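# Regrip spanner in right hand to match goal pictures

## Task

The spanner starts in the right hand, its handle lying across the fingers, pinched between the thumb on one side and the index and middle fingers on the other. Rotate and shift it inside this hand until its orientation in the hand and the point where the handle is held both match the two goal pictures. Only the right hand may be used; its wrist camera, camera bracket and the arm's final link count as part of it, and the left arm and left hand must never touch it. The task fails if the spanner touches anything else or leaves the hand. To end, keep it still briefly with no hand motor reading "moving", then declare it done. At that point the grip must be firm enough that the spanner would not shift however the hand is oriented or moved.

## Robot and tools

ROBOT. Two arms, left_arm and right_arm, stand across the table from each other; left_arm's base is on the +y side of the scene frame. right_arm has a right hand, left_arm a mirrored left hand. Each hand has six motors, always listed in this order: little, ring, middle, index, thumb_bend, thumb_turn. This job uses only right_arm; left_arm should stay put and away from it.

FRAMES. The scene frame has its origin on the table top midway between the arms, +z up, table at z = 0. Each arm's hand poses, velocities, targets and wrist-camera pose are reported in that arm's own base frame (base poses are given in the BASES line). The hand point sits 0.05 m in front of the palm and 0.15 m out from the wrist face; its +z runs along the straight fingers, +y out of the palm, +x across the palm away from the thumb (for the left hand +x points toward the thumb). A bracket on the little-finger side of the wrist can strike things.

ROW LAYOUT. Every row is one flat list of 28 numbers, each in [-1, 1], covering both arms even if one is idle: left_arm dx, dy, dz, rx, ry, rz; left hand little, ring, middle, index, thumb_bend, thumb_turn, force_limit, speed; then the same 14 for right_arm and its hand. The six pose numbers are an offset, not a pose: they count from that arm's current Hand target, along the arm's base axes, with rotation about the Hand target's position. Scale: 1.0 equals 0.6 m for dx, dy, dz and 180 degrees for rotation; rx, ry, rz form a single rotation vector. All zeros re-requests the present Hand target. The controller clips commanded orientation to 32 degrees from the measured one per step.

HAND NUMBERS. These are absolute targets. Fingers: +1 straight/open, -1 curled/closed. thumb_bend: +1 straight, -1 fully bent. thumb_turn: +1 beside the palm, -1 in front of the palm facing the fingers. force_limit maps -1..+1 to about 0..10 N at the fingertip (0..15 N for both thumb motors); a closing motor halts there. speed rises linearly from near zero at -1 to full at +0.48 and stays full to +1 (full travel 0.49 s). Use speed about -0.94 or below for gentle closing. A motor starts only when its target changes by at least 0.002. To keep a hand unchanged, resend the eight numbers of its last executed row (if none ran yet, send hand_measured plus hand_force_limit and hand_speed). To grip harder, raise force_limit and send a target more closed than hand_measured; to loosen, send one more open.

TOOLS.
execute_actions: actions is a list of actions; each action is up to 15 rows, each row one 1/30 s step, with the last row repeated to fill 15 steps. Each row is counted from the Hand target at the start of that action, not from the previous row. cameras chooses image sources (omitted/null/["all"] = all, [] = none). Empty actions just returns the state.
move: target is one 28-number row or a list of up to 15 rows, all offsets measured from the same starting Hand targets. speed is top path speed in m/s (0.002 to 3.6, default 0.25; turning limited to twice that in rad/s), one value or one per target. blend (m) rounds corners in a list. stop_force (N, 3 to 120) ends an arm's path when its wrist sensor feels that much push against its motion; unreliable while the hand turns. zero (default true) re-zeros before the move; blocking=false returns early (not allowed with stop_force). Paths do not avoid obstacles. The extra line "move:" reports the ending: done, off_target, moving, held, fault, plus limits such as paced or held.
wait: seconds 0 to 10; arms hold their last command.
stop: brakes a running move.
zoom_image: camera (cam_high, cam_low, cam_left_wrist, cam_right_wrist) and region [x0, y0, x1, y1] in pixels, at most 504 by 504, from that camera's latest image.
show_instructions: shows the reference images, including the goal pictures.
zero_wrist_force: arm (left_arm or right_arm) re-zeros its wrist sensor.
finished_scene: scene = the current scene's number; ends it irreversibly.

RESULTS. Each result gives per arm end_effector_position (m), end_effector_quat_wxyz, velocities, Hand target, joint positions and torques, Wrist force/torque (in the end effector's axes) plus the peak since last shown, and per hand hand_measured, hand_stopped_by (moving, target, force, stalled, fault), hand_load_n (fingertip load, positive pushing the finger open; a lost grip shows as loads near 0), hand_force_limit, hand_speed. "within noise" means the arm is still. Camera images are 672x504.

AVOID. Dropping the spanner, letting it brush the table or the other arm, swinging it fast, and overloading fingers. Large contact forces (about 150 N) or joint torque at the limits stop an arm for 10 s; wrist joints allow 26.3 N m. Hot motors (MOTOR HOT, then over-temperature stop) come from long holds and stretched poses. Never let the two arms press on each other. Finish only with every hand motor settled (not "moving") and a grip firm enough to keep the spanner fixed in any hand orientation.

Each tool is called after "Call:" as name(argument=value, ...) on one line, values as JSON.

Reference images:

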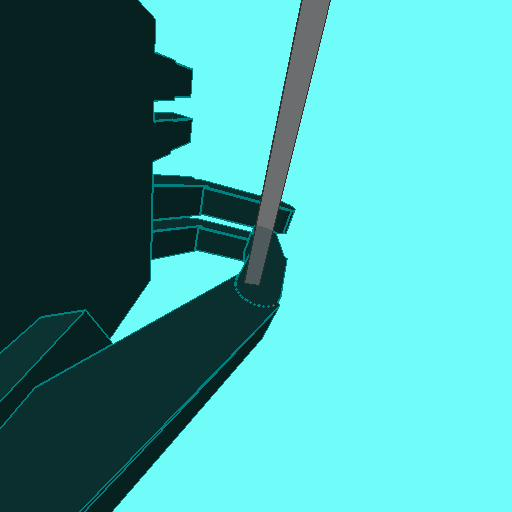

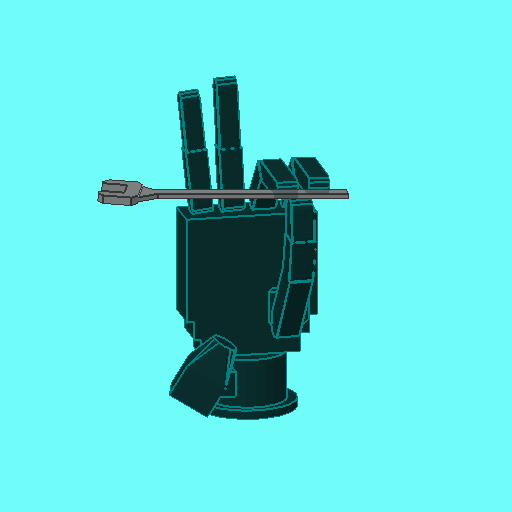

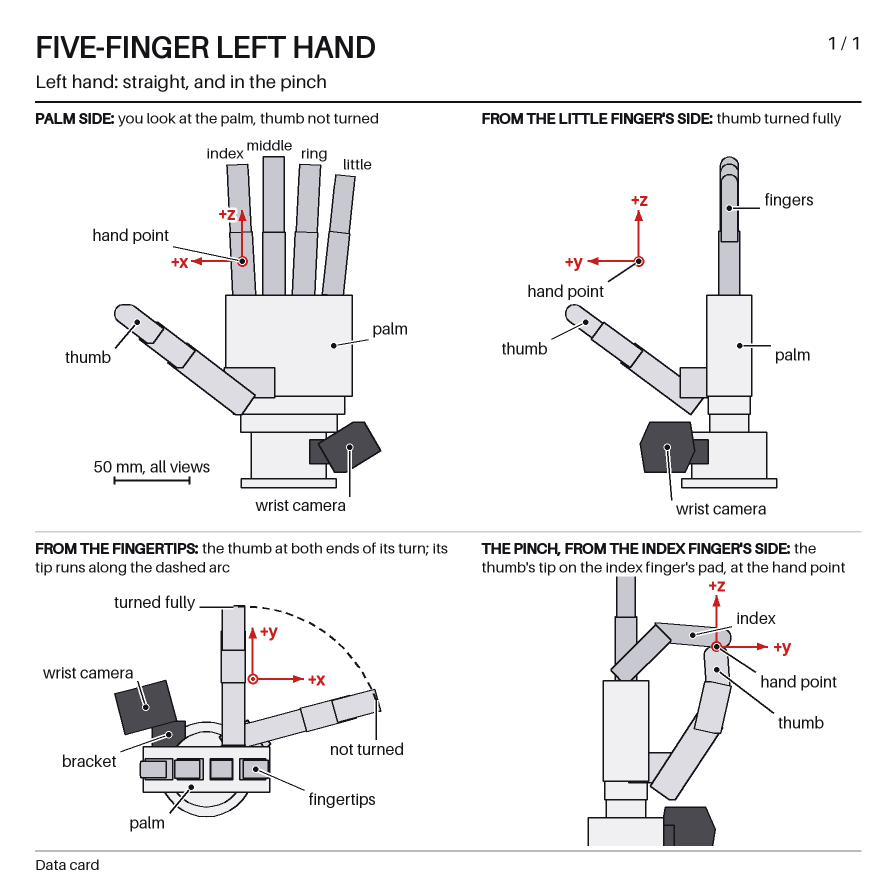

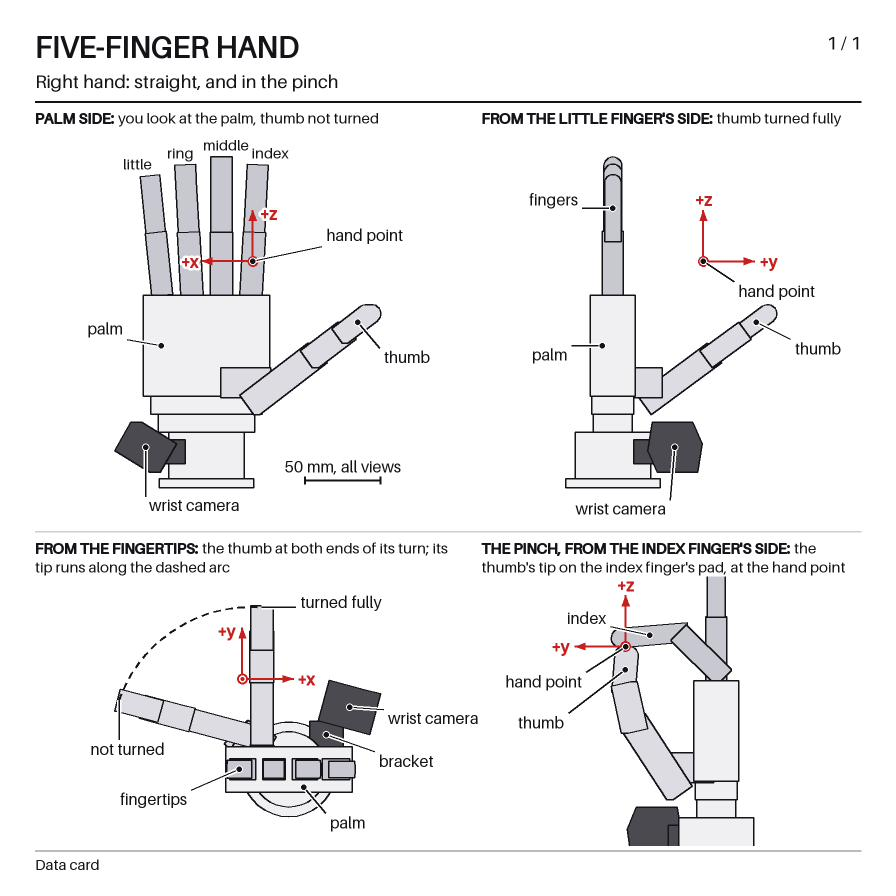

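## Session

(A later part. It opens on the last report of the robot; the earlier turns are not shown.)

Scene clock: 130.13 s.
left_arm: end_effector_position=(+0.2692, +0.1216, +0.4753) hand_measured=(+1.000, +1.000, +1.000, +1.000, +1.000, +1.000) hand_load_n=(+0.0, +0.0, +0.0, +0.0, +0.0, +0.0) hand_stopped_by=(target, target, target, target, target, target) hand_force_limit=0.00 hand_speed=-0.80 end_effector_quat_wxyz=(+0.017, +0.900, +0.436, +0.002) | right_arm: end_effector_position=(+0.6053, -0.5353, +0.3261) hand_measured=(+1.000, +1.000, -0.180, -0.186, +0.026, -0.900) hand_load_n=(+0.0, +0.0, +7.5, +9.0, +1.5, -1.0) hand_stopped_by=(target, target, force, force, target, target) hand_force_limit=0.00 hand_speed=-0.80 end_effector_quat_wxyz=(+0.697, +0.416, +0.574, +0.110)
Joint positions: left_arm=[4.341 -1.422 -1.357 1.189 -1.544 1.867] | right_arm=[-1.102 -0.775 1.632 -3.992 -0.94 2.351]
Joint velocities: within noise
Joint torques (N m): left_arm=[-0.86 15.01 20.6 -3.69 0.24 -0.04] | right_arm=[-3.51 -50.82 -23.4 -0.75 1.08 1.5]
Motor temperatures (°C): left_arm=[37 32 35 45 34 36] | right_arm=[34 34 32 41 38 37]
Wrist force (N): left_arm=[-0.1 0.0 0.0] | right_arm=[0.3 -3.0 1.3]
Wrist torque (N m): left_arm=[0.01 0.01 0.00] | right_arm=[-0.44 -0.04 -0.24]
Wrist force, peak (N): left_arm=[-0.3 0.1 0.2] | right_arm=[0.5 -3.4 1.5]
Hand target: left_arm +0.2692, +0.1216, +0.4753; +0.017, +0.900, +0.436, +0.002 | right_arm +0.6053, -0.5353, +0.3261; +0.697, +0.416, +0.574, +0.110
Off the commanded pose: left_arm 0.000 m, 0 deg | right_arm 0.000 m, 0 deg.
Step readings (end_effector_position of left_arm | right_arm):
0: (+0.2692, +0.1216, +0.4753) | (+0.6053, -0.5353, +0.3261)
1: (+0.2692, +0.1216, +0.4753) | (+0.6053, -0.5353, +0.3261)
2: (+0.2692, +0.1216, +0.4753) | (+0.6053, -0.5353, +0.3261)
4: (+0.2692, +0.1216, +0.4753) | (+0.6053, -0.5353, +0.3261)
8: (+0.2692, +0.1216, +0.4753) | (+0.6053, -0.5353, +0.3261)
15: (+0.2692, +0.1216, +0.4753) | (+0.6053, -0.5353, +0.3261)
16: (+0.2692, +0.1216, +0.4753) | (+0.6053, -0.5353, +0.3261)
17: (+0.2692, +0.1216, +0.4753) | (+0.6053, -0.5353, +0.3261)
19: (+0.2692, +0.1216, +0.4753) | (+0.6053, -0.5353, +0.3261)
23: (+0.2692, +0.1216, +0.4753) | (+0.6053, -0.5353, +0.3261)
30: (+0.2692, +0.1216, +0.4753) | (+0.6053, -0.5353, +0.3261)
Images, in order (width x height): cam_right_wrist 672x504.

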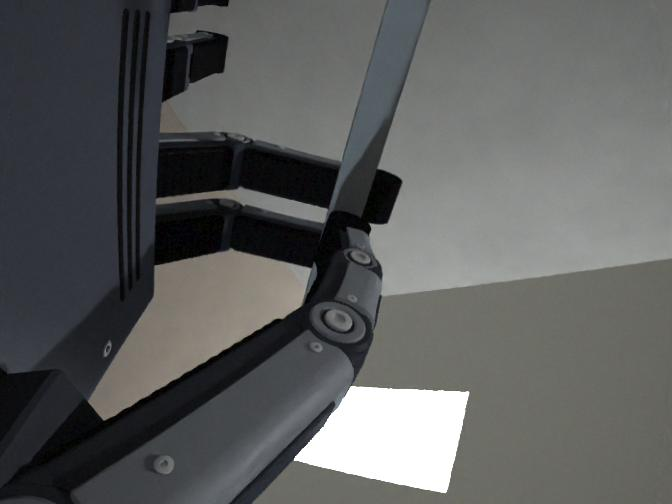

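Call:
execute_actions(actions=[[[0,0,0,0,0,0,1,1,1,1,1,1,0,-0.8,0,0,0,0,0,0,1,1,-0.153,-0.153,0.026,-0.9,0,-0.8],[0,0,0,0,0,0,1,1,1,1,1,1,0,-0.8,0,0,0,0,0,0,1,1,-0.153,-0.153,0.026,-0.9,0,-0.8],[0,0,0,0,0,0,1,1,1,1,1,1,0,-0.8,0,0,0,0,0,0,1,1,-0.153,-0.153,0.026,-0.9,0,-0.8],[0,0,0,0,0,0,1,1,1,1,1,1,0,-0.8,0,0,0,0,0,0,1,1,-0.190,-0.190,0.026,-0.9,0,-0.8]],[[0,0,0,0,0,0,1,1,1,1,1,1,0,-0.8,0,0,0,0,0,0,1,1,-0.154,-0.154,0.026,-0.9,0,-0.8],[0,0,0,0,0,0,1,1,1,1,1,1,0,-0.8,0,0,0,0,0,0,1,1,-0.154,-0.154,0.026,-0.9,0,-0.8],[0,0,0,0,0,0,1,1,1,1,1,1,0,-0.8,0,0,0,0,0,0,1,1,-0.154,-0.154,0.026,-0.9,0,-0.8],[0,0,0,0,0,0,1,1,1,1,1,1,0,-0.8,0,0,0,0,0,0,1,1,-0.190,-0.190,0.026,-0.9,0,-0.8]],[[0,0,0,0,0,0,1,1,1,1,1,1,0,-0.8,0,0,0,0,0,0,1,1,-0.154,-0.154,0.026,-0.9,0,-0.8],[0,0,0,0,0,0,1,1,1,1,1,1,0,-0.8,0,0,0,0,0,0,1,1,-0.154,-0.154,0.026,-0.9,0,-0.8],[0,0,0,0,0,0,1,1,1,1,1,1,0,-0.8,0,0,0,0,0,0,1,1,-0.154,-0.154,0.026,-0.9,0,-0.8],[0,0,0,0,0,0,1,1,1,1,1,1,0,-0.8,0,0,0,0,0,0,1,1,-0.190,-0.190,0.026,-0.9,0,-0.8]]], cameras=["cam_right_wrist"])

Call:
zoom_image(camera="cam_right_wrist", region=[250, 0, 502, 420])

Scene clock: 143.83 s.
left_arm: end_effector_position=(+0.2692, +0.1216, +0.4753) hand_measured=(+1.000, +1.000, +1.000, +1.000, +1.000, +1.000) hand_load_n=(+0.0, +0.0, +0.0, +0.0, +0.0, +0.0) hand_stopped_by=(target, target, target, target, target, target) hand_force_limit=0.00 hand_speed=-0.80 end_effector_quat_wxyz=(+0.017, +0.900, +0.436, +0.002) | right_arm: end_effector_position=(+0.6053, -0.5353, +0.3261) hand_measured=(+1.000, +1.000, -0.182, -0.178, +0.026, -0.900) hand_load_n=(+0.0, +0.0, +9.0, +6.0, +1.0, -0.5) hand_stopped_by=(target, target, force, force, target, target) hand_force_limit=0.00 hand_speed=-0.80 end_effector_quat_wxyz=(+0.697, +0.416, +0.574, +0.110)
Joint positions: left_arm=[4.341 -1.422 -1.357 1.189 -1.544 1.867] | right_arm=[-1.102 -0.775 1.632 -3.992 -0.94 2.351]
Joint velocities: within noise
Joint torques (N m): left_arm=[-0.63 15.22 20.65 -3.69 0.29 -0.08] | right_arm=[-3.84 -53.81 -23.92 -0.69 1.06 1.32]
Motor temperatures (°C): left_arm=[37 32 35 45 34 36] | right_arm=[34 34 32 41 38 37]
Wrist force (N): left_arm=[-0.1 0.0 0.2] | right_arm=[0.4 -3.0 1.4]
Wrist torque (N m): left_arm=[-0.01 0.02 -0.01] | right_arm=[-0.45 -0.06 -0.23]
Wrist force, peak (N): left_arm=[-0.1 0.1 0.3] | right_arm=[0.4 -3.2 1.6]
Hand target: left_arm +0.2692, +0.1216, +0.4753; +0.017, +0.900, +0.436, +0.002 | right_arm +0.6053, -0.5353, +0.3261; +0.697, +0.416, +0.574, +0.110
Off the commanded pose: left_arm 0.000 m, 0 deg | right_arm 0.000 m, 0 deg.
Step readings (end_effector_position of left_arm | right_arm):
0: (+0.2692, +0.1216, +0.4753) | (+0.6053, -0.5353, +0.3261)
1: (+0.2692, +0.1216, +0.4753) | (+0.6053, -0.5353, +0.3261)
2: (+0.2692, +0.1216, +0.4753) | (+0.6053, -0.5353, +0.3261)
4: (+0.2692, +0.1216, +0.4753) | (+0.6053, -0.5353, +0.3261)
8: (+0.2692, +0.1216, +0.4753) | (+0.6053, -0.5353, +0.3261)
15: (+0.2692, +0.1216, +0.4753) | (+0.6053, -0.5353, +0.3261)
16: (+0.2692, +0.1216, +0.4753) | (+0.6053, -0.5353, +0.3261)
17: (+0.2692, +0.1216, +0.4753) | (+0.6053, -0.5353, +0.3261)
19: (+0.2692, +0.1216, +0.4753) | (+0.6053, -0.5353, +0.3261)
23: (+0.2692, +0.1216, +0.4753) | (+0.6053, -0.5353, +0.3261)
30: (+0.2692, +0.1216, +0.4753) | (+0.6053, -0.5353, +0.3261)
31: (+0.2692, +0.1216, +0.4753) | (+0.6053, -0.5353, +0.3261)
32: (+0.2692, +0.1216, +0.4753) | (+0.6053, -0.5353, +0.3261)
34: (+0.2692, +0.1216, +0.4753) | (+0.6053, -0.5353, +0.3261)
38: (+0.2692, +0.1216, +0.4753) | (+0.6053, -0.5353, +0.3261)
45: (+0.2692, +0.1216, +0.4753) | (+0.6053, -0.5353, +0.3261)
Images, in order (width x height): cam_right_wrist 672x504.

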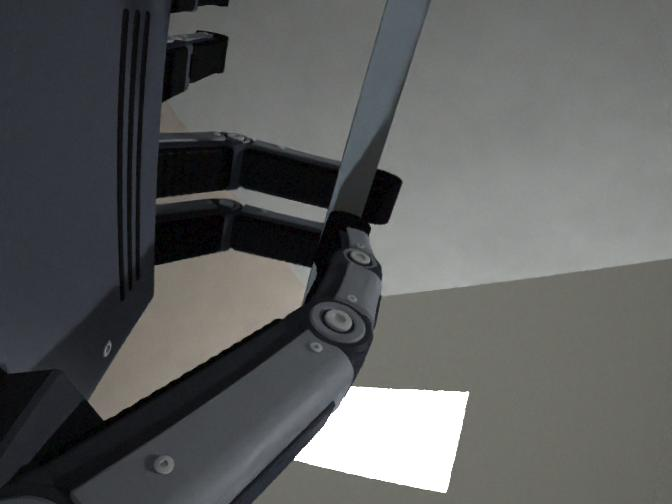

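Scaled by 1.200 from the camera's 672x504 image, which has a finer 960x720 frame.

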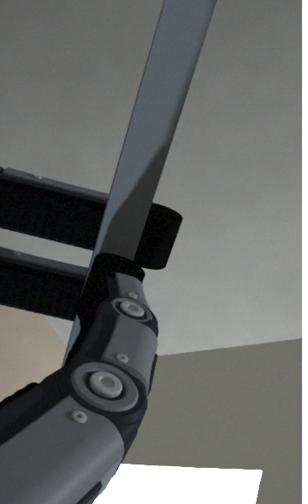

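Call:
execute_actions(actions=[[[0,0,0,0,0,0,1,1,1,1,1,1,0,-0.8,0,0,0,0,0,0,1,1,-0.152,-0.152,0.026,-0.9,0,-0.8],[0,0,0,0,0,0,1,1,1,1,1,1,0,-0.8,0,0,0,0,0,0,1,1,-0.152,-0.152,0.026,-0.9,0,-0.8],[0,0,0,0,0,0,1,1,1,1,1,1,0,-0.8,0,0,0,0,0,0,1,1,-0.152,-0.152,0.026,-0.9,0,-0.8],[0,0,0,0,0,0,1,1,1,1,1,1,0,-0.8,0,0,0,0,0,0,1,1,-0.190,-0.190,0.026,-0.9,0,-0.8]],[[0,0,0,0,0,0,1,1,1,1,1,1,0,-0.8,0,0,0,0,0,0,1,1,-0.152,-0.152,0.026,-0.9,0,-0.8],[0,0,0,0,0,0,1,1,1,1,1,1,0,-0.8,0,0,0,0,0,0,1,1,-0.152,-0.152,0.026,-0.9,0,-0.8],[0,0,0,0,0,0,1,1,1,1,1,1,0,-0.8,0,0,0,0,0,0,1,1,-0.152,-0.152,0.026,-0.9,0,-0.8],[0,0,0,0,0,0,1,1,1,1,1,1,0,-0.8,0,0,0,0,0,0,1,1,-0.190,-0.190,0.026,-0.9,0,-0.8]]], cameras=["cam_right_wrist"])

Call:
zoom_image(camera="cam_right_wrist", region=[250, 0, 502, 420])

Scene clock: 151.27 s.
left_arm: end_effector_position=(+0.2692, +0.1216, +0.4753) hand_measured=(+1.000, +1.000, +1.000, +1.000, +1.000, +1.000) hand_load_n=(+0.0, +0.0, +0.0, +0.0, +0.0, +0.0) hand_stopped_by=(target, target, target, target, target, target) hand_force_limit=0.00 hand_speed=-0.80 end_effector_quat_wxyz=(+0.017, +0.900, +0.436, +0.002) | right_arm: end_effector_position=(+0.6053, -0.5353, +0.3261) hand_measured=(+1.000, +1.000, -0.176, -0.186, +0.026, -0.900) hand_load_n=(+0.0, +0.0, +6.5, +8.5, +1.0, -1.0) hand_stopped_by=(target, target, force, force, target, target) hand_force_limit=0.00 hand_speed=-0.80 end_effector_quat_wxyz=(+0.697, +0.416, +0.574, +0.110)
Joint positions: left_arm=[4.341 -1.422 -1.357 1.189 -1.544 1.867] | right_arm=[-1.102 -0.775 1.632 -3.992 -0.94 2.351]
Joint velocities: within noise
Joint torques (N m): left_arm=[-0.74 15.49 21.26 -3.65 0.29 -0.09] | right_arm=[-2.28 -53.65 -23.98 -0.75 1.07 1.06]
Motor temperatures (°C): left_arm=[37 32 35 45 34 36] | right_arm=[34 34 31 41 38 37]
Wrist force (N): left_arm=[-0.1 0.1 0.0] | right_arm=[0.5 -2.7 1.3]
Wrist torque (N m): left_arm=[0.02 0.01 -0.01] | right_arm=[-0.41 -0.07 -0.22]
Wrist force, peak (N): left_arm=[-0.1 0.3 0.3] | right_arm=[0.1 -3.3 1.6]
Hand target: left_arm +0.2692, +0.1216, +0.4753; +0.017, +0.900, +0.436, +0.002 | right_arm +0.6053, -0.5353, +0.3261; +0.697, +0.416, +0.574, +0.110
Off the commanded pose: left_arm 0.000 m, 0 deg | right_arm 0.000 m, 0 deg.
Step readings (end_effector_position of left_arm | right_arm):
0: (+0.2692, +0.1216, +0.4753) | (+0.6053, -0.5353, +0.3261)
1: (+0.2692, +0.1216, +0.4753) | (+0.6053, -0.5353, +0.3261)
2: (+0.2692, +0.1216, +0.4753) | (+0.6053, -0.5353, +0.3261)
4: (+0.2692, +0.1216, +0.4753) | (+0.6053, -0.5353, +0.3261)
8: (+0.2692, +0.1216, +0.4753) | (+0.6053, -0.5353, +0.3261)
15: (+0.2692, +0.1216, +0.4753) | (+0.6053, -0.5353, +0.3261)
16: (+0.2692, +0.1216, +0.4753) | (+0.6053, -0.5353, +0.3261)
17: (+0.2692, +0.1216, +0.4753) | (+0.6053, -0.5353, +0.3261)
19: (+0.2692, +0.1216, +0.4753) | (+0.6053, -0.5353, +0.3261)
23: (+0.2692, +0.1216, +0.4753) | (+0.6053, -0.5353, +0.3261)
30: (+0.2692, +0.1216, +0.4753) | (+0.6053, -0.5353, +0.3261)
Images, in order (width x height): cam_right_wrist 672x504.

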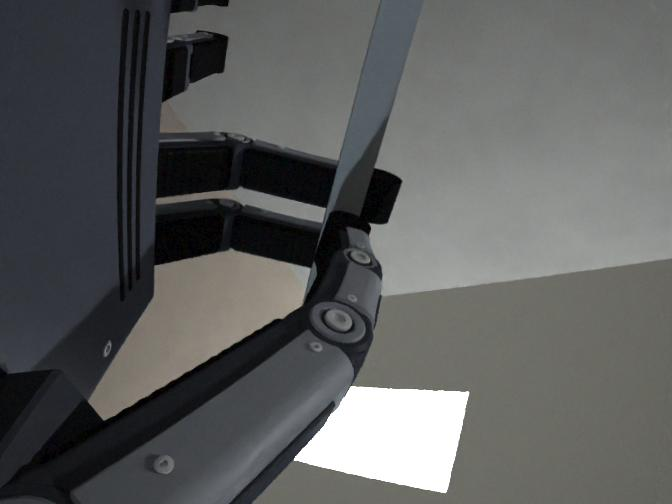

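Scaled by 1.200 from the camera's 672x504 image, which has a finer 960x720 frame.

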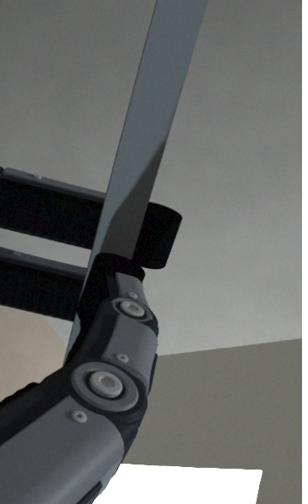

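Call:
execute_actions(actions=[[[0,0,0,0,0,0,1,1,1,1,1,1,0,-0.8,0,0,0,0,0,0,1,1,-0.152,-0.152,0.026,-0.9,0,-0.8],[0,0,0,0,0,0,1,1,1,1,1,1,0,-0.8,0,0,0,0,0,0,1,1,-0.152,-0.152,0.026,-0.9,0,-0.8],[0,0,0,0,0,0,1,1,1,1,1,1,0,-0.8,0,0,0,0,0,0,1,1,-0.152,-0.152,0.026,-0.9,0,-0.8],[0,0,0,0,0,0,1,1,1,1,1,1,0,-0.8,0,0,0,0,0,0,1,1,-0.190,-0.190,0.026,-0.9,0,-0.8]],[[0,0,0,0,0,0,1,1,1,1,1,1,0,-0.8,0,0,0,0,0,0,1,1,-0.152,-0.152,0.026,-0.9,0,-0.8],[0,0,0,0,0,0,1,1,1,1,1,1,0,-0.8,0,0,0,0,0,0,1,1,-0.152,-0.152,0.026,-0.9,0,-0.8],[0,0,0,0,0,0,1,1,1,1,1,1,0,-0.8,0,0,0,0,0,0,1,1,-0.152,-0.152,0.026,-0.9,0,-0.8],[0,0,0,0,0,0,1,1,1,1,1,1,0,-0.8,0,0,0,0,0,0,1,1,-0.190,-0.190,0.026,-0.9,0,-0.8]]], cameras=["cam_right_wrist"])

Call:
zoom_image(camera="cam_right_wrist", region=[250, 0, 502, 420])

Scene clock: 158.63 s.
left_arm: end_effector_position=(+0.2692, +0.1216, +0.4753) hand_measured=(+1.000, +1.000, +1.000, +1.000, +1.000, +1.000) hand_load_n=(+0.0, +0.0, +0.0, +0.0, +0.0, +0.0) hand_stopped_by=(target, target, target, target, target, target) hand_force_limit=0.00 hand_speed=-0.80 end_effector_quat_wxyz=(+0.017, +0.900, +0.436, +0.002) | right_arm: end_effector_position=(+0.6053, -0.5353, +0.3261) hand_measured=(+1.000, +1.000, -0.186, -0.180, +0.026, -0.900) hand_load_n=(+0.5, +0.0, +10.0, +7.0, +1.0, -0.5) hand_stopped_by=(target, target, force, force, target, target) hand_force_limit=0.00 hand_speed=-0.80 end_effector_quat_wxyz=(+0.697, +0.416, +0.574, +0.110)
Joint positions: left_arm=[4.341 -1.422 -1.357 1.189 -1.544 1.867] | right_arm=[-1.102 -0.775 1.632 -3.992 -0.94 2.351]
Joint velocities: within noise
Joint torques (N m): left_arm=[-0.76 15.86 21.31 -3.67 0.27 0] | right_arm=[-3.15 -54.44 -24.64 -0.63 1.08 1.06]
Motor temperatures (°C): left_arm=[37 32 35 45 34 36] | right_arm=[34 34 31 41 38 37]
Wrist force (N): left_arm=[-0.2 -0.1 0.1] | right_arm=[0.2 -3.0 1.3]
Wrist torque (N m): left_arm=[-0.02 0.03 -0.01] | right_arm=[-0.45 -0.03 -0.24]
Wrist force, peak (N): left_arm=[-0.3 0.2 0.2] | right_arm=[0.4 -3.3 1.4]
Hand target: left_arm +0.2692, +0.1216, +0.4753; +0.017, +0.900, +0.436, +0.002 | right_arm +0.6053, -0.5353, +0.3261; +0.697, +0.416, +0.574, +0.110
Off the commanded pose: left_arm 0.000 m, 0 deg | right_arm 0.000 m, 0 deg.
Step readings (end_effector_position of left_arm | right_arm):
0: (+0.2692, +0.1216, +0.4753) | (+0.6053, -0.5353, +0.3261)
1: (+0.2692, +0.1216, +0.4753) | (+0.6053, -0.5353, +0.3261)
2: (+0.2692, +0.1216, +0.4753) | (+0.6053, -0.5353, +0.3261)
4: (+0.2692, +0.1216, +0.4753) | (+0.6053, -0.5353, +0.3261)
8: (+0.2692, +0.1216, +0.4753) | (+0.6053, -0.5353, +0.3261)
15: (+0.2692, +0.1216, +0.4753) | (+0.6053, -0.5353, +0.3261)
16: (+0.2692, +0.1216, +0.4753) | (+0.6053, -0.5353, +0.3261)
17: (+0.2692, +0.1216, +0.4753) | (+0.6053, -0.5353, +0.3261)
19: (+0.2692, +0.1216, +0.4753) | (+0.6053, -0.5353, +0.3261)
23: (+0.2692, +0.1216, +0.4753) | (+0.6053, -0.5353, +0.3261)
30: (+0.2692, +0.1216, +0.4753) | (+0.6053, -0.5353, +0.3261)
Images, in order (width x height): cam_right_wrist 672x504.

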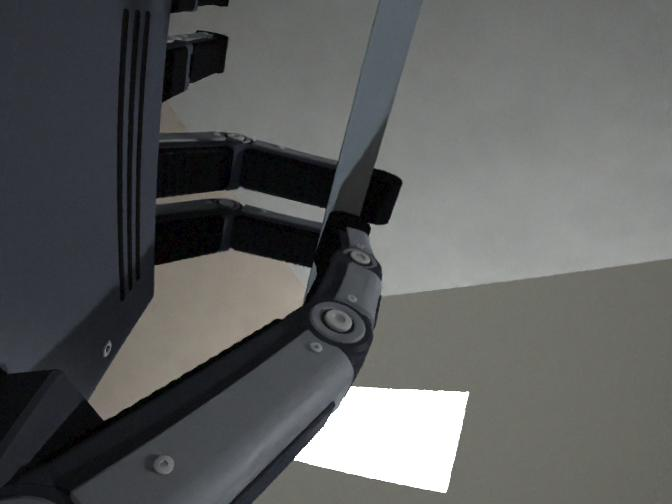

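Scaled by 1.200 from the camera's 672x504 image, which has a finer 960x720 frame.

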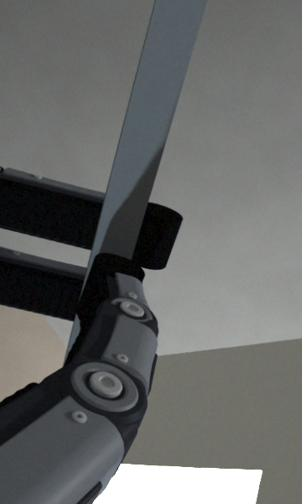

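Call:
move(target=[0,0,0,0,0,0,1,1,1,1,1,1,0,-0.8,0,0,0,-0.2627,0.1334,0.0018,1,1,-0.190,-0.190,0.026,-0.9,0,-0.8], speed=0.3, cameras=[])

Call:
execute_actions(actions=[[[0,0,0,0,0,0,1,1,1,1,1,1,0,-0.8,0,0,0,0,0,0,1,1,-0.153,-0.153,0.026,-0.9,0,-0.8],[0,0,0,0,0,0,1,1,1,1,1,1,0,-0.8,0,0,0,0,0,0,1,1,-0.153,-0.153,0.026,-0.9,0,-0.8],[0,0,0,0,0,0,1,1,1,1,1,1,0,-0.8,0,0,0,0,0,0,1,1,-0.153,-0.153,0.026,-0.9,0,-0.8],[0,0,0,0,0,0,1,1,1,1,1,1,0,-0.8,0,0,0,0,0,0,1,1,-0.190,-0.190,0.026,-0.9,0,-0.8]],[[0,0,0,0,0,0,1,1,1,1,1,1,0,-0.8,0,0,0,0,0,0,1,1,-0.153,-0.153,0.026,-0.9,0,-0.8],[0,0,0,0,0,0,1,1,1,1,1,1,0,-0.8,0,0,0,0,0,0,1,1,-0.153,-0.153,0.026,-0.9,0,-0.8],[0,0,0,0,0,0,1,1,1,1,1,1,0,-0.8,0,0,0,0,0,0,1,1,-0.153,-0.153,0.026,-0.9,0,-0.8],[0,0,0,0,0,0,1,1,1,1,1,1,0,-0.8,0,0,0,0,0,0,1,1,-0.190,-0.190,0.026,-0.9,0,-0.8]]], cameras=["cam_right_wrist","cam_low"])

Call:
zoom_image(camera="cam_low", region=[350, 60, 490, 200])

Call:
zoom_image(camera="cam_right_wrist", region=[250, 0, 502, 420])

Scene clock: 166.87 s.
left_arm: end_effector_position=(+0.2692, +0.1216, +0.4753) hand_measured=(+1.000, +1.000, +1.000, +1.000, +1.000, +1.000) hand_load_n=(+0.0, +0.0, +0.0, +0.0, -0.5, +0.0) hand_stopped_by=(target, target, target, target, target, target) hand_force_limit=0.00 hand_speed=-0.80 end_effector_quat_wxyz=(+0.017, +0.900, +0.436, +0.002) | right_arm: end_effector_position=(+0.6053, -0.5353, +0.3261) hand_measured=(+1.000, +1.000, -0.186, -0.180, +0.026, -0.900) hand_load_n=(+0.0, +0.0, +10.0, +7.0, +0.5, -0.5) hand_stopped_by=(target, target, force, force, target, target) hand_force_limit=0.00 hand_speed=-0.80 end_effector_quat_wxyz=(+0.673, +0.116, +0.699, -0.212)
Joint positions: left_arm=[4.341 -1.422 -1.357 1.189 -1.544 1.867] | right_arm=[-1.161 -0.815 1.562 -3.882 -0.879 1.425]
Joint velocities: within noise
Joint torques (N m): left_arm=[-0.86 16.29 22.55 -3.7 0.31 -0.09] | right_arm=[-6.91 -58.67 -18.08 0.21 1.51 -1.63]
Motor temperatures (°C): left_arm=[37 32 35 45 34 36] | right_arm=[34 34 31 41 38 37]
Wrist force (N): left_arm=[-0.1 0.0 0.1] | right_arm=[1.1 -1.3 0.7]
Wrist torque (N m): left_arm=[0.00 0.02 -0.01] | right_arm=[-0.22 -0.12 -0.04]
Wrist force, peak (N): left_arm=[-0.2 -0.1 0.3] | right_arm=[0.5 -3.4 1.6]
Hand target: left_arm +0.2692, +0.1216, +0.4753; +0.017, +0.900, +0.436, +0.002 | right_arm +0.6053, -0.5353, +0.3261; +0.673, +0.116, +0.699, -0.212
Off the commanded pose: left_arm 0.000 m, 0 deg | right_arm 0.000 m, 0 deg.
move: done
No camera images: "cameras" was empty.

Scene clock: 168.07 s.
left_arm: end_effector_position=(+0.2692, +0.1216, +0.4753) hand_measured=(+1.000, +1.000, +1.000, +1.000, +1.000, +1.000) hand_load_n=(+0.0, +0.0, +0.0, +0.0, +0.0, +0.0) hand_stopped_by=(target, target, target, target, target, target) hand_force_limit=0.00 hand_speed=-0.80 end_effector_quat_wxyz=(+0.017, +0.900, +0.436, +0.002) | right_arm: end_effector_position=(+0.6053, -0.5353, +0.3261) hand_measured=(+1.000, +1.000, -0.180, -0.174, +0.026, -0.900) hand_load_n=(+0.0, +0.0, +7.0, +5.0, +0.5, -0.5) hand_stopped_by=(target, target, force, force, target, target) hand_force_limit=0.00 hand_speed=-0.80 end_effector_quat_wxyz=(+0.673, +0.116, +0.699, -0.212)
Joint positions: left_arm=[4.341 -1.422 -1.357 1.189 -1.544 1.867] | right_arm=[-1.161 -0.815 1.562 -3.882 -0.879 1.425]
Joint velocities: within noise
Joint torques (N m): left_arm=[-0.34 16.22 22.05 -3.63 0.27 -0.1] | right_arm=[-6.15 -57.68 -7.84 0.26 0.8 -1.51]
Motor temperatures (°C): left_arm=[37 32 35 45 34 36] | right_arm=[34 34 31 41 38 37]
Wrist force (N): left_arm=[-0.1 0.1 0.1] | right_arm=[1.2 -1.1 1.0]
Wrist torque (N m): left_arm=[0.02 0.01 -0.01] | right_arm=[-0.21 -0.13 -0.03]
Wrist force, peak (N): left_arm=[-0.1 0.1 0.3] | right_arm=[1.3 -1.3 1.0]
Hand target: left_arm +0.2692, +0.1216, +0.4753; +0.017, +0.900, +0.436, +0.002 | right_arm +0.6053, -0.5353, +0.3261; +0.673, +0.116, +0.699, -0.212
Off the commanded pose: left_arm 0.000 m, 0 deg | right_arm 0.000 m, 0 deg.
Step readings (end_effector_position of left_arm | right_arm):
0: (+0.2692, +0.1216, +0.4753) | (+0.6053, -0.5353, +0.3261)
1: (+0.2692, +0.1216, +0.4753) | (+0.6053, -0.5353, +0.3261)
2: (+0.2692, +0.1216, +0.4753) | (+0.6053, -0.5353, +0.3261)
4: (+0.2692, +0.1216, +0.4753) | (+0.6053, -0.5353, +0.3261)
8: (+0.2692, +0.1216, +0.4753) | (+0.6053, -0.5353, +0.3261)
15: (+0.2692, +0.1216, +0.4753) | (+0.6053, -0.5353, +0.3261)
16: (+0.2692, +0.1216, +0.4753) | (+0.6053, -0.5353, +0.3261)
17: (+0.2692, +0.1216, +0.4753) | (+0.6053, -0.5353, +0.3261)
19: (+0.2692, +0.1216, +0.4753) | (+0.6053, -0.5353, +0.3261)
23: (+0.2692, +0.1216, +0.4753) | (+0.6053, -0.5353, +0.3261)
30: (+0.2692, +0.1216, +0.4753) | (+0.6053, -0.5353, +0.3261)
Images, in order (width x height): cam_low 672x504, cam_right_wrist 672x504.

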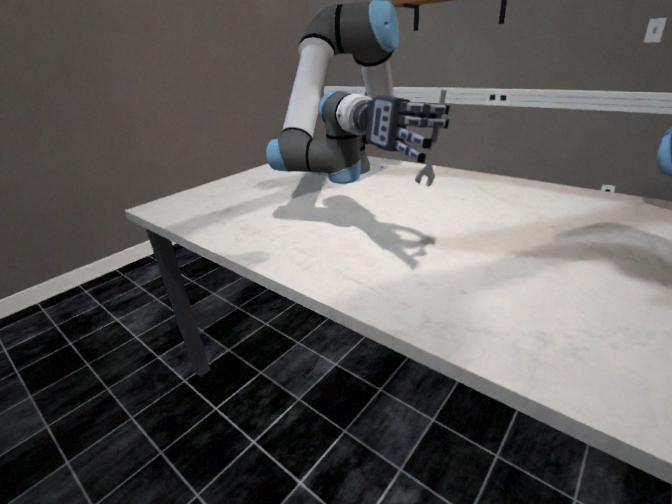

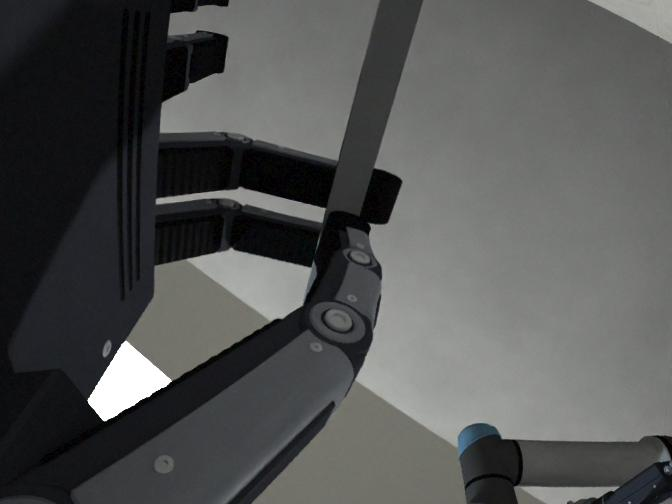

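Scaled by 3.600.

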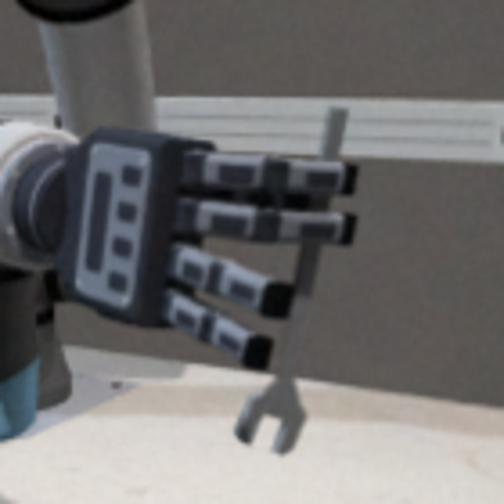

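Scaled by 1.200 from the camera's 672x504 image, which has a finer 960x720 frame.

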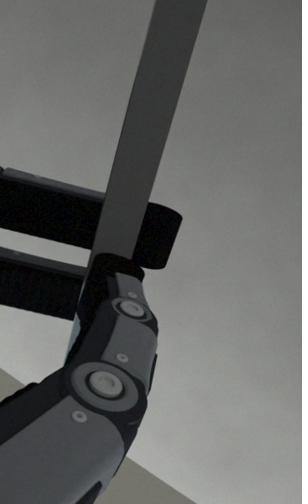

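Call:
execute_actions(actions=[[[0,0,0,0,0,0,1,1,1,1,1,1,0,-0.8,0,0,0,0,0,0,1,1,-0.151,-0.151,0.026,-0.9,0,-0.8],[0,0,0,0,0,0,1,1,1,1,1,1,0,-0.8,0,0,0,0,0,0,1,1,-0.151,-0.151,0.026,-0.9,0,-0.8],[0,0,0,0,0,0,1,1,1,1,1,1,0,-0.8,0,0,0,0,0,0,1,1,-0.151,-0.151,0.026,-0.9,0,-0.8],[0,0,0,0,0,0,1,1,1,1,1,1,0,-0.8,0,0,0,0,0,0,1,1,-0.190,-0.190,0.026,-0.9,0,-0.8]]], cameras=["cam_right_wrist","cam_low"])

Call:
zoom_image(camera="cam_low", region=[350, 60, 490, 200])

Call:
zoom_image(camera="cam_right_wrist", region=[250, 0, 502, 420])

Scene clock: 175.80 s.
left_arm: end_effector_position=(+0.2692, +0.1216, +0.4753) hand_measured=(+1.000, +1.000, +1.000, +1.000, +1.000, +1.000) hand_load_n=(+0.0, +0.0, +0.0, +0.0, +0.0, +0.0) hand_stopped_by=(target, target, target, target, target, target) hand_force_limit=0.00 hand_speed=-0.80 end_effector_quat_wxyz=(+0.017, +0.900, +0.436, +0.002) | right_arm: end_effector_position=(+0.6053, -0.5353, +0.3261) hand_measured=(+1.000, +1.000, -0.176, -0.186, +0.026, -0.900) hand_load_n=(+0.0, +0.0, +6.5, +8.5, +1.0, -1.0) hand_stopped_by=(target, target, force, force, target, target) hand_force_limit=0.00 hand_speed=-0.80 end_effector_quat_wxyz=(+0.673, +0.116, +0.699, -0.212)
Joint positions: left_arm=[4.341 -1.422 -1.357 1.189 -1.544 1.867] | right_arm=[-1.161 -0.815 1.562 -3.882 -0.879 1.425]
Joint velocities: within noise
Joint torques (N m): left_arm=[-0.23 16.21 22.54 -3.62 0.31 -0.17] | right_arm=[-5.32 -57.89 -12.29 -0.65 -0.92 -1.21]
Motor temperatures (°C): left_arm=[37 32 35 45 34 36] | right_arm=[34 34 31 41 38 37]
Wrist force (N): left_arm=[-0.1 -0.1 -0.1] | right_arm=[1.3 -1.2 0.8]
Wrist torque (N m): left_arm=[0.01 0.01 0.00] | right_arm=[-0.21 -0.14 -0.03]
Wrist force, peak (N): left_arm=[0.0 0.2 0.4] | right_arm=[1.6 -1.5 1.1]
Hand target: left_arm +0.2692, +0.1216, +0.4753; +0.017, +0.900, +0.436, +0.002 | right_arm +0.6053, -0.5353, +0.3261; +0.673, +0.116, +0.699, -0.212
Off the commanded pose: left_arm 0.000 m, 0 deg | right_arm 0.000 m, 0 deg.
Step readings (end_effector_position of left_arm | right_arm):
0: (+0.2692, +0.1216, +0.4753) | (+0.6053, -0.5353, +0.3261)
1: (+0.2692, +0.1216, +0.4753) | (+0.6053, -0.5353, +0.3261)
2: (+0.2692, +0.1216, +0.4753) | (+0.6053, -0.5353, +0.3261)
4: (+0.2692, +0.1216, +0.4753) | (+0.6053, -0.5353, +0.3261)
8: (+0.2692, +0.1216, +0.4753) | (+0.6053, -0.5353, +0.3261)
15: (+0.2692, +0.1216, +0.4753) | (+0.6053, -0.5353, +0.3261)
Images, in order (width x height): cam_low 672x504, cam_right_wrist 672x504.

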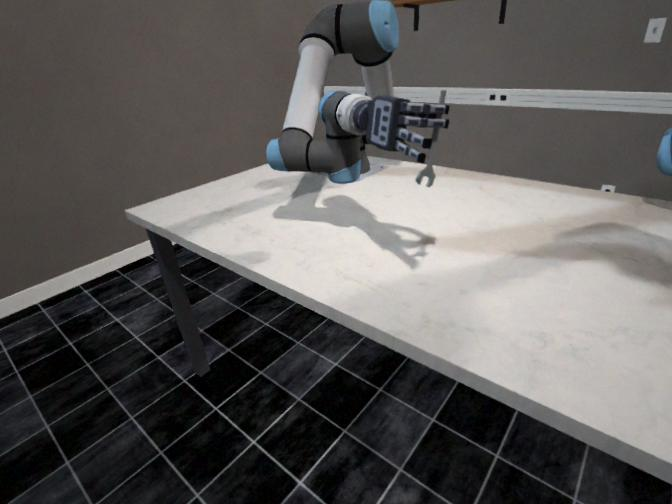

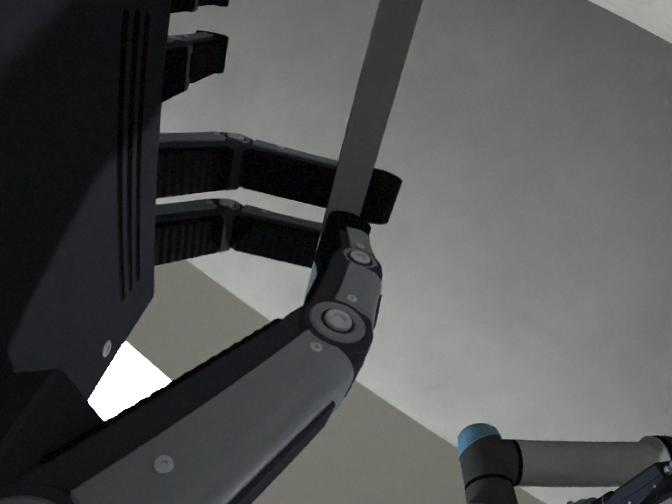

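Scaled by 3.600.

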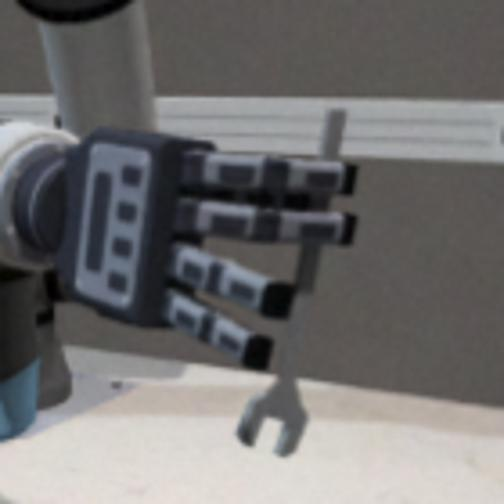

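Scaled by 1.200 from the camera's 672x504 image, which has a finer 960x720 frame.

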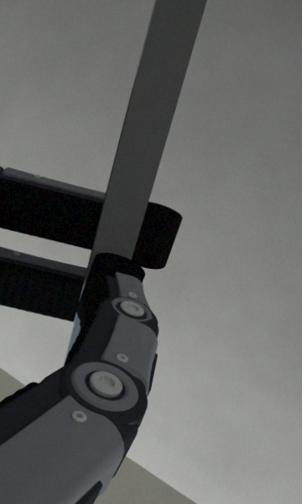

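Call:
execute_actions(actions=[[[0,0,0,0,0,0,1,1,1,1,1,1,0,-0.8,0,0,0,0,0,0,1,1,-0.150,-0.151,0.026,-0.9,0,-0.8],[0,0,0,0,0,0,1,1,1,1,1,1,0,-0.8,0,0,0,0,0,0,1,1,-0.150,-0.151,0.026,-0.9,0,-0.8],[0,0,0,0,0,0,1,1,1,1,1,1,0,-0.8,0,0,0,0,0,0,1,1,-0.150,-0.151,0.026,-0.9,0,-0.8],[0,0,0,0,0,0,1,1,1,1,1,1,0,-0.8,0,0,0,0,0,0,1,1,-0.190,-0.190,0.026,-0.9,0,-0.8]],[[0,0,0,0,0,0,1,1,1,1,1,1,0,-0.8,0,0,0,0,0,0,1,1,-0.150,-0.151,0.026,-0.9,0,-0.8],[0,0,0,0,0,0,1,1,1,1,1,1,0,-0.8,0,0,0,0,0,0,1,1,-0.150,-0.151,0.026,-0.9,0,-0.8],[0,0,0,0,0,0,1,1,1,1,1,1,0,-0.8,0,0,0,0,0,0,1,1,-0.150,-0.151,0.026,-0.9,0,-0.8],[0,0,0,0,0,0,1,1,1,1,1,1,0,-0.8,0,0,0,0,0,0,1,1,-0.190,-0.190,0.026,-0.9,0,-0.8]]], cameras=["cam_right_wrist","cam_low"])

Call:
zoom_image(camera="cam_low", region=[350, 60, 490, 200])

Call:
zoom_image(camera="cam_right_wrist", region=[250, 0, 502, 420])

Scene clock: 186.37 s.
left_arm: end_effector_position=(+0.2692, +0.1216, +0.4753) hand_measured=(+1.000, +1.000, +1.000, +1.000, +1.000, +1.000) hand_load_n=(+0.0, +0.0, +0.0, +0.0, +0.0, +0.0) hand_stopped_by=(target, target, target, target, target, target) hand_force_limit=0.00 hand_speed=-0.80 end_effector_quat_wxyz=(+0.017, +0.900, +0.436, +0.002) | right_arm: end_effector_position=(+0.6053, -0.5353, +0.3261) hand_measured=(+1.000, +1.000, -0.182, -0.180, +0.026, -0.900) hand_load_n=(+0.0, +0.0, +8.5, +7.0, +1.0, -0.5) hand_stopped_by=(target, target, force, force, target, target) hand_force_limit=0.00 hand_speed=-0.80 end_effector_quat_wxyz=(+0.673, +0.116, +0.699, -0.212)
Joint positions: left_arm=[4.341 -1.422 -1.357 1.189 -1.544 1.867] | right_arm=[-1.161 -0.815 1.562 -3.882 -0.879 1.425]
Joint velocities: within noise
Joint torques (N m): left_arm=[-0.84 16.81 22.71 -3.68 0.32 -0.05] | right_arm=[-5.29 -55.6 -17.43 -1.56 -1.04 -1.02]
Motor temperatures (°C): left_arm=[37 32 35 45 34 36] | right_arm=[33 34 31 41 38 37]
Wrist force (N): left_arm=[-0.1 0.0 0.0] | right_arm=[0.9 -1.0 1.0]
Wrist torque (N m): left_arm=[0.01 0.01 -0.01] | right_arm=[-0.21 -0.10 -0.04]
Wrist force, peak (N): left_arm=[-0.2 0.3 0.0] | right_arm=[1.2 -1.6 1.1]
Hand target: left_arm +0.2692, +0.1216, +0.4753; +0.017, +0.900, +0.436, +0.002 | right_arm +0.6053, -0.5353, +0.3261; +0.673, +0.116, +0.699, -0.212
Off the commanded pose: left_arm 0.000 m, 0 deg | right_arm 0.000 m, 0 deg.
Step readings (end_effector_position of left_arm | right_arm):
0: (+0.2692, +0.1216, +0.4753) | (+0.6053, -0.5353, +0.3261)
1: (+0.2692, +0.1216, +0.4753) | (+0.6053, -0.5353, +0.3261)
2: (+0.2692, +0.1216, +0.4753) | (+0.6053, -0.5353, +0.3261)
4: (+0.2692, +0.1216, +0.4753) | (+0.6053, -0.5353, +0.3261)
8: (+0.2692, +0.1216, +0.4753) | (+0.6053, -0.5353, +0.3261)
15: (+0.2692, +0.1216, +0.4753) | (+0.6053, -0.5353, +0.3261)
16: (+0.2692, +0.1216, +0.4753) | (+0.6053, -0.5353, +0.3261)
17: (+0.2692, +0.1216, +0.4753) | (+0.6053, -0.5353, +0.3261)
19: (+0.2692, +0.1216, +0.4753) | (+0.6053, -0.5353, +0.3261)
23: (+0.2692, +0.1216, +0.4753) | (+0.6053, -0.5353, +0.3261)
30: (+0.2692, +0.1216, +0.4753) | (+0.6053, -0.5353, +0.3261)
Images, in order (width x height): cam_low 672x504, cam_right_wrist 672x504.

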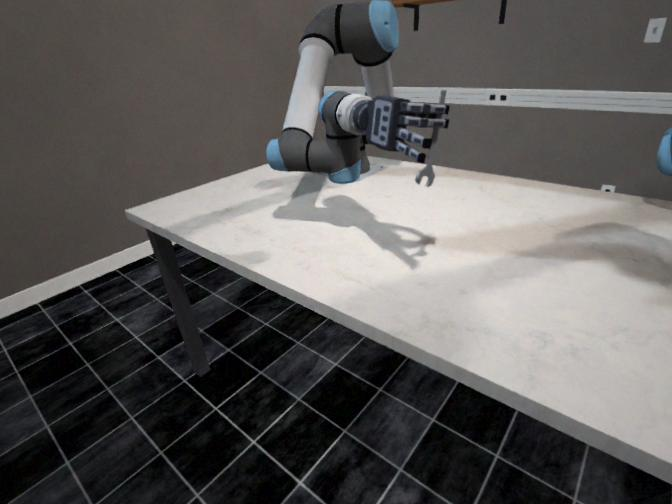

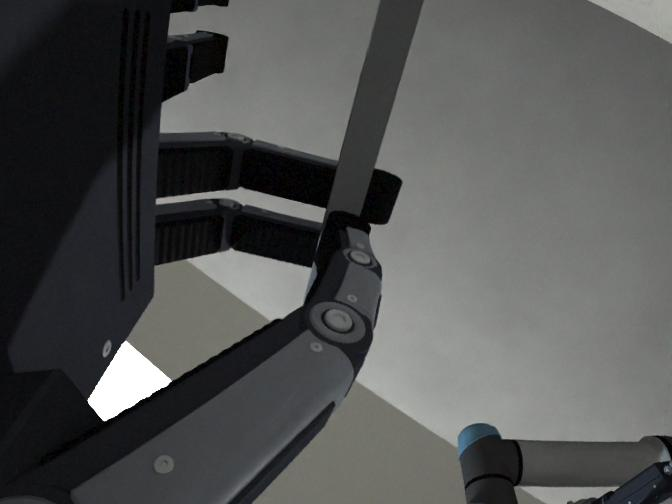

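Scaled by 3.600.

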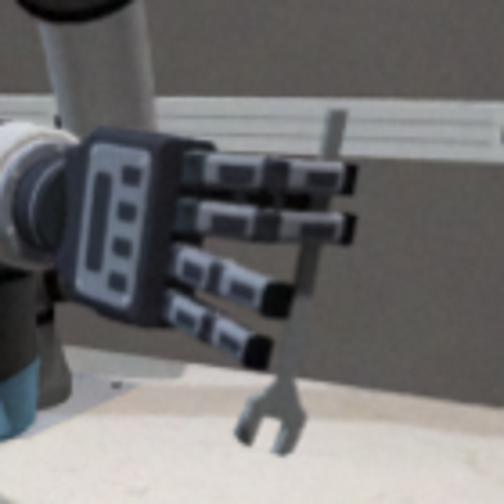

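Scaled by 1.200 from the camera's 672x504 image, which has a finer 960x720 frame.

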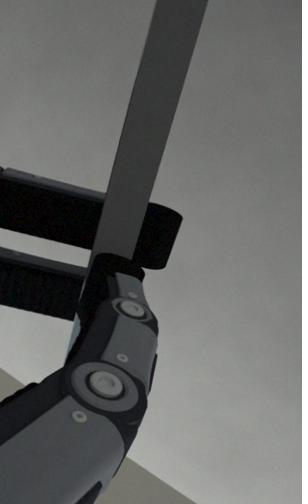

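Call:
execute_actions(actions=[[[0,0,0,0,0,0,1,1,1,1,1,1,0,-0.8,0,0,0,0,0,0,1,1,-0.156,-0.156,0.026,-0.9,0,-0.8],[0,0,0,0,0,0,1,1,1,1,1,1,0,-0.8,0,0,0,0,0,0,1,1,-0.156,-0.156,0.026,-0.9,0,-0.8],[0,0,0,0,0,0,1,1,1,1,1,1,0,-0.8,0,0,0,0,0,0,1,1,-0.156,-0.156,0.026,-0.9,0,-0.8],[0,0,0,0,0,0,1,1,1,1,1,1,0,-0.8,0,0,0,0,0,0,1,1,-0.156,-0.156,0.026,-0.9,0,-0.8],[0,0,0,0,0,0,1,1,1,1,1,1,0,-0.8,0,0,0,0,0,0,1,1,-0.190,-0.190,0.026,-0.9,0,-0.8]]], cameras=["cam_right_wrist","cam_low"])

Call:
zoom_image(camera="cam_low", region=[350, 60, 490, 200])

Call:
zoom_image(camera="cam_right_wrist", region=[250, 0, 502, 420])

Scene clock: 193.27 s.
left_arm: end_effector_position=(+0.2692, +0.1216, +0.4753) hand_measured=(+1.000, +1.000, +1.000, +1.000, +1.000, +1.000) hand_load_n=(+0.0, +0.0, +0.0, +0.0, +0.0, +0.0) hand_stopped_by=(target, target, target, target, target, target) hand_force_limit=0.00 hand_speed=-0.80 end_effector_quat_wxyz=(+0.017, +0.900, +0.436, +0.002) | right_arm: end_effector_position=(+0.6053, -0.5353, +0.3261) hand_measured=(+1.000, +1.000, -0.186, -0.186, +0.026, -0.900) hand_load_n=(+0.0, +0.0, +10.5, +9.0, +1.0, -1.5) hand_stopped_by=(target, target, force, force, target, target) hand_force_limit=0.00 hand_speed=-0.80 end_effector_quat_wxyz=(+0.673, +0.116, +0.699, -0.212)
Joint positions: left_arm=[4.341 -1.422 -1.357 1.189 -1.544 1.867] | right_arm=[-1.161 -0.815 1.562 -3.882 -0.879 1.425]
Joint velocities: within noise
Joint torques (N m): left_arm=[-0.46 16.9 22.95 -3.62 0.39 -0.04] | right_arm=[-4.27 -56.61 -21.94 -1.43 -1.24 -0.95]
Motor temperatures (°C): left_arm=[37 32 35 45 34 36] | right_arm=[33 34 31 41 38 37]
Wrist force (N): left_arm=[-0.1 0.0 0.0] | right_arm=[1.2 -1.3 0.7]
Wrist torque (N m): left_arm=[0.00 0.01 -0.01] | right_arm=[-0.24 -0.13 -0.03]
Wrist force, peak (N): left_arm=[-0.3 0.1 0.1] | right_arm=[1.4 -1.2 1.1]
Hand target: left_arm +0.2692, +0.1216, +0.4753; +0.017, +0.900, +0.436, +0.002 | right_arm +0.6053, -0.5353, +0.3261; +0.673, +0.116, +0.699, -0.212
Off the commanded pose: left_arm 0.000 m, 0 deg | right_arm 0.000 m, 0 deg.
Step readings (end_effector_position of left_arm | right_arm):
0: (+0.2692, +0.1216, +0.4753) | (+0.6053, -0.5353, +0.3261)
1: (+0.2692, +0.1216, +0.4753) | (+0.6053, -0.5353, +0.3261)
2: (+0.2692, +0.1216, +0.4753) | (+0.6053, -0.5353, +0.3261)
4: (+0.2692, +0.1216, +0.4753) | (+0.6053, -0.5353, +0.3261)
8: (+0.2692, +0.1216, +0.4753) | (+0.6053, -0.5353, +0.3261)
15: (+0.2692, +0.1216, +0.4753) | (+0.6053, -0.5353, +0.3261)
Images, in order (width x height): cam_low 672x504, cam_right_wrist 672x504.

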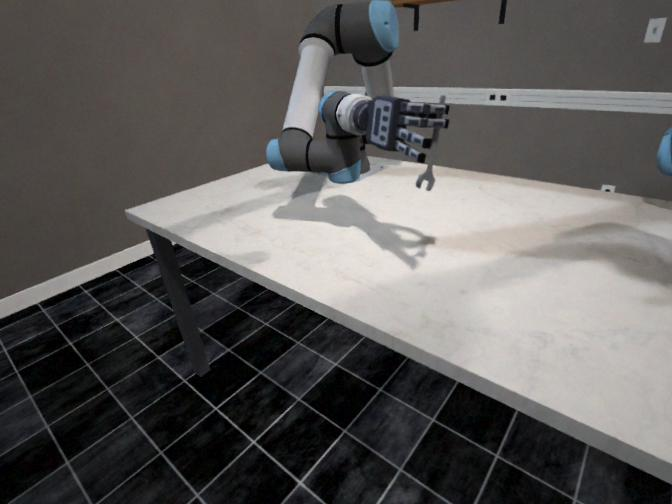

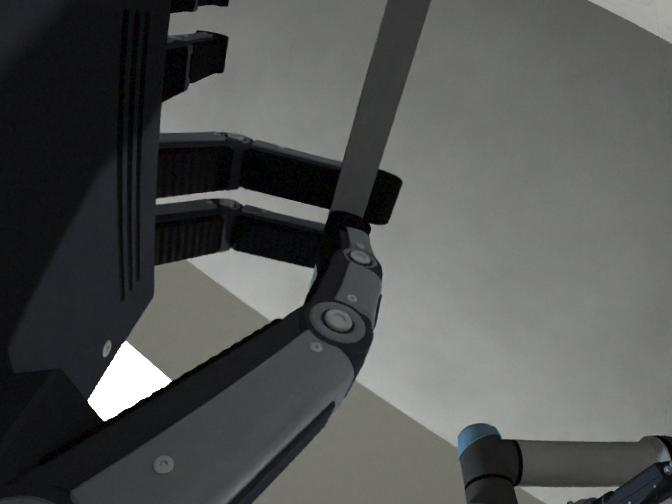

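Scaled by 3.600.

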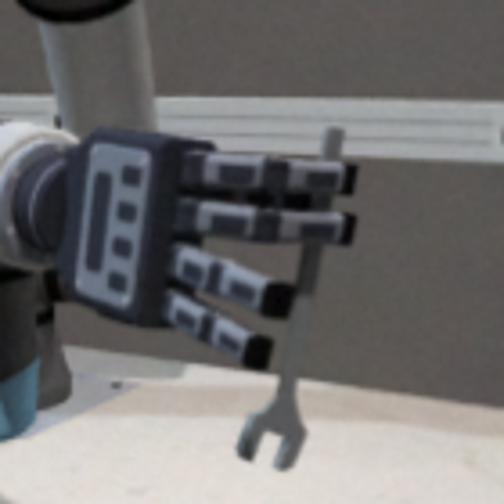

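Scaled by 1.200 from the camera's 672x504 image, which has a finer 960x720 frame.

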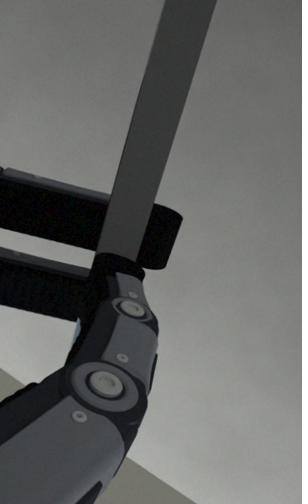

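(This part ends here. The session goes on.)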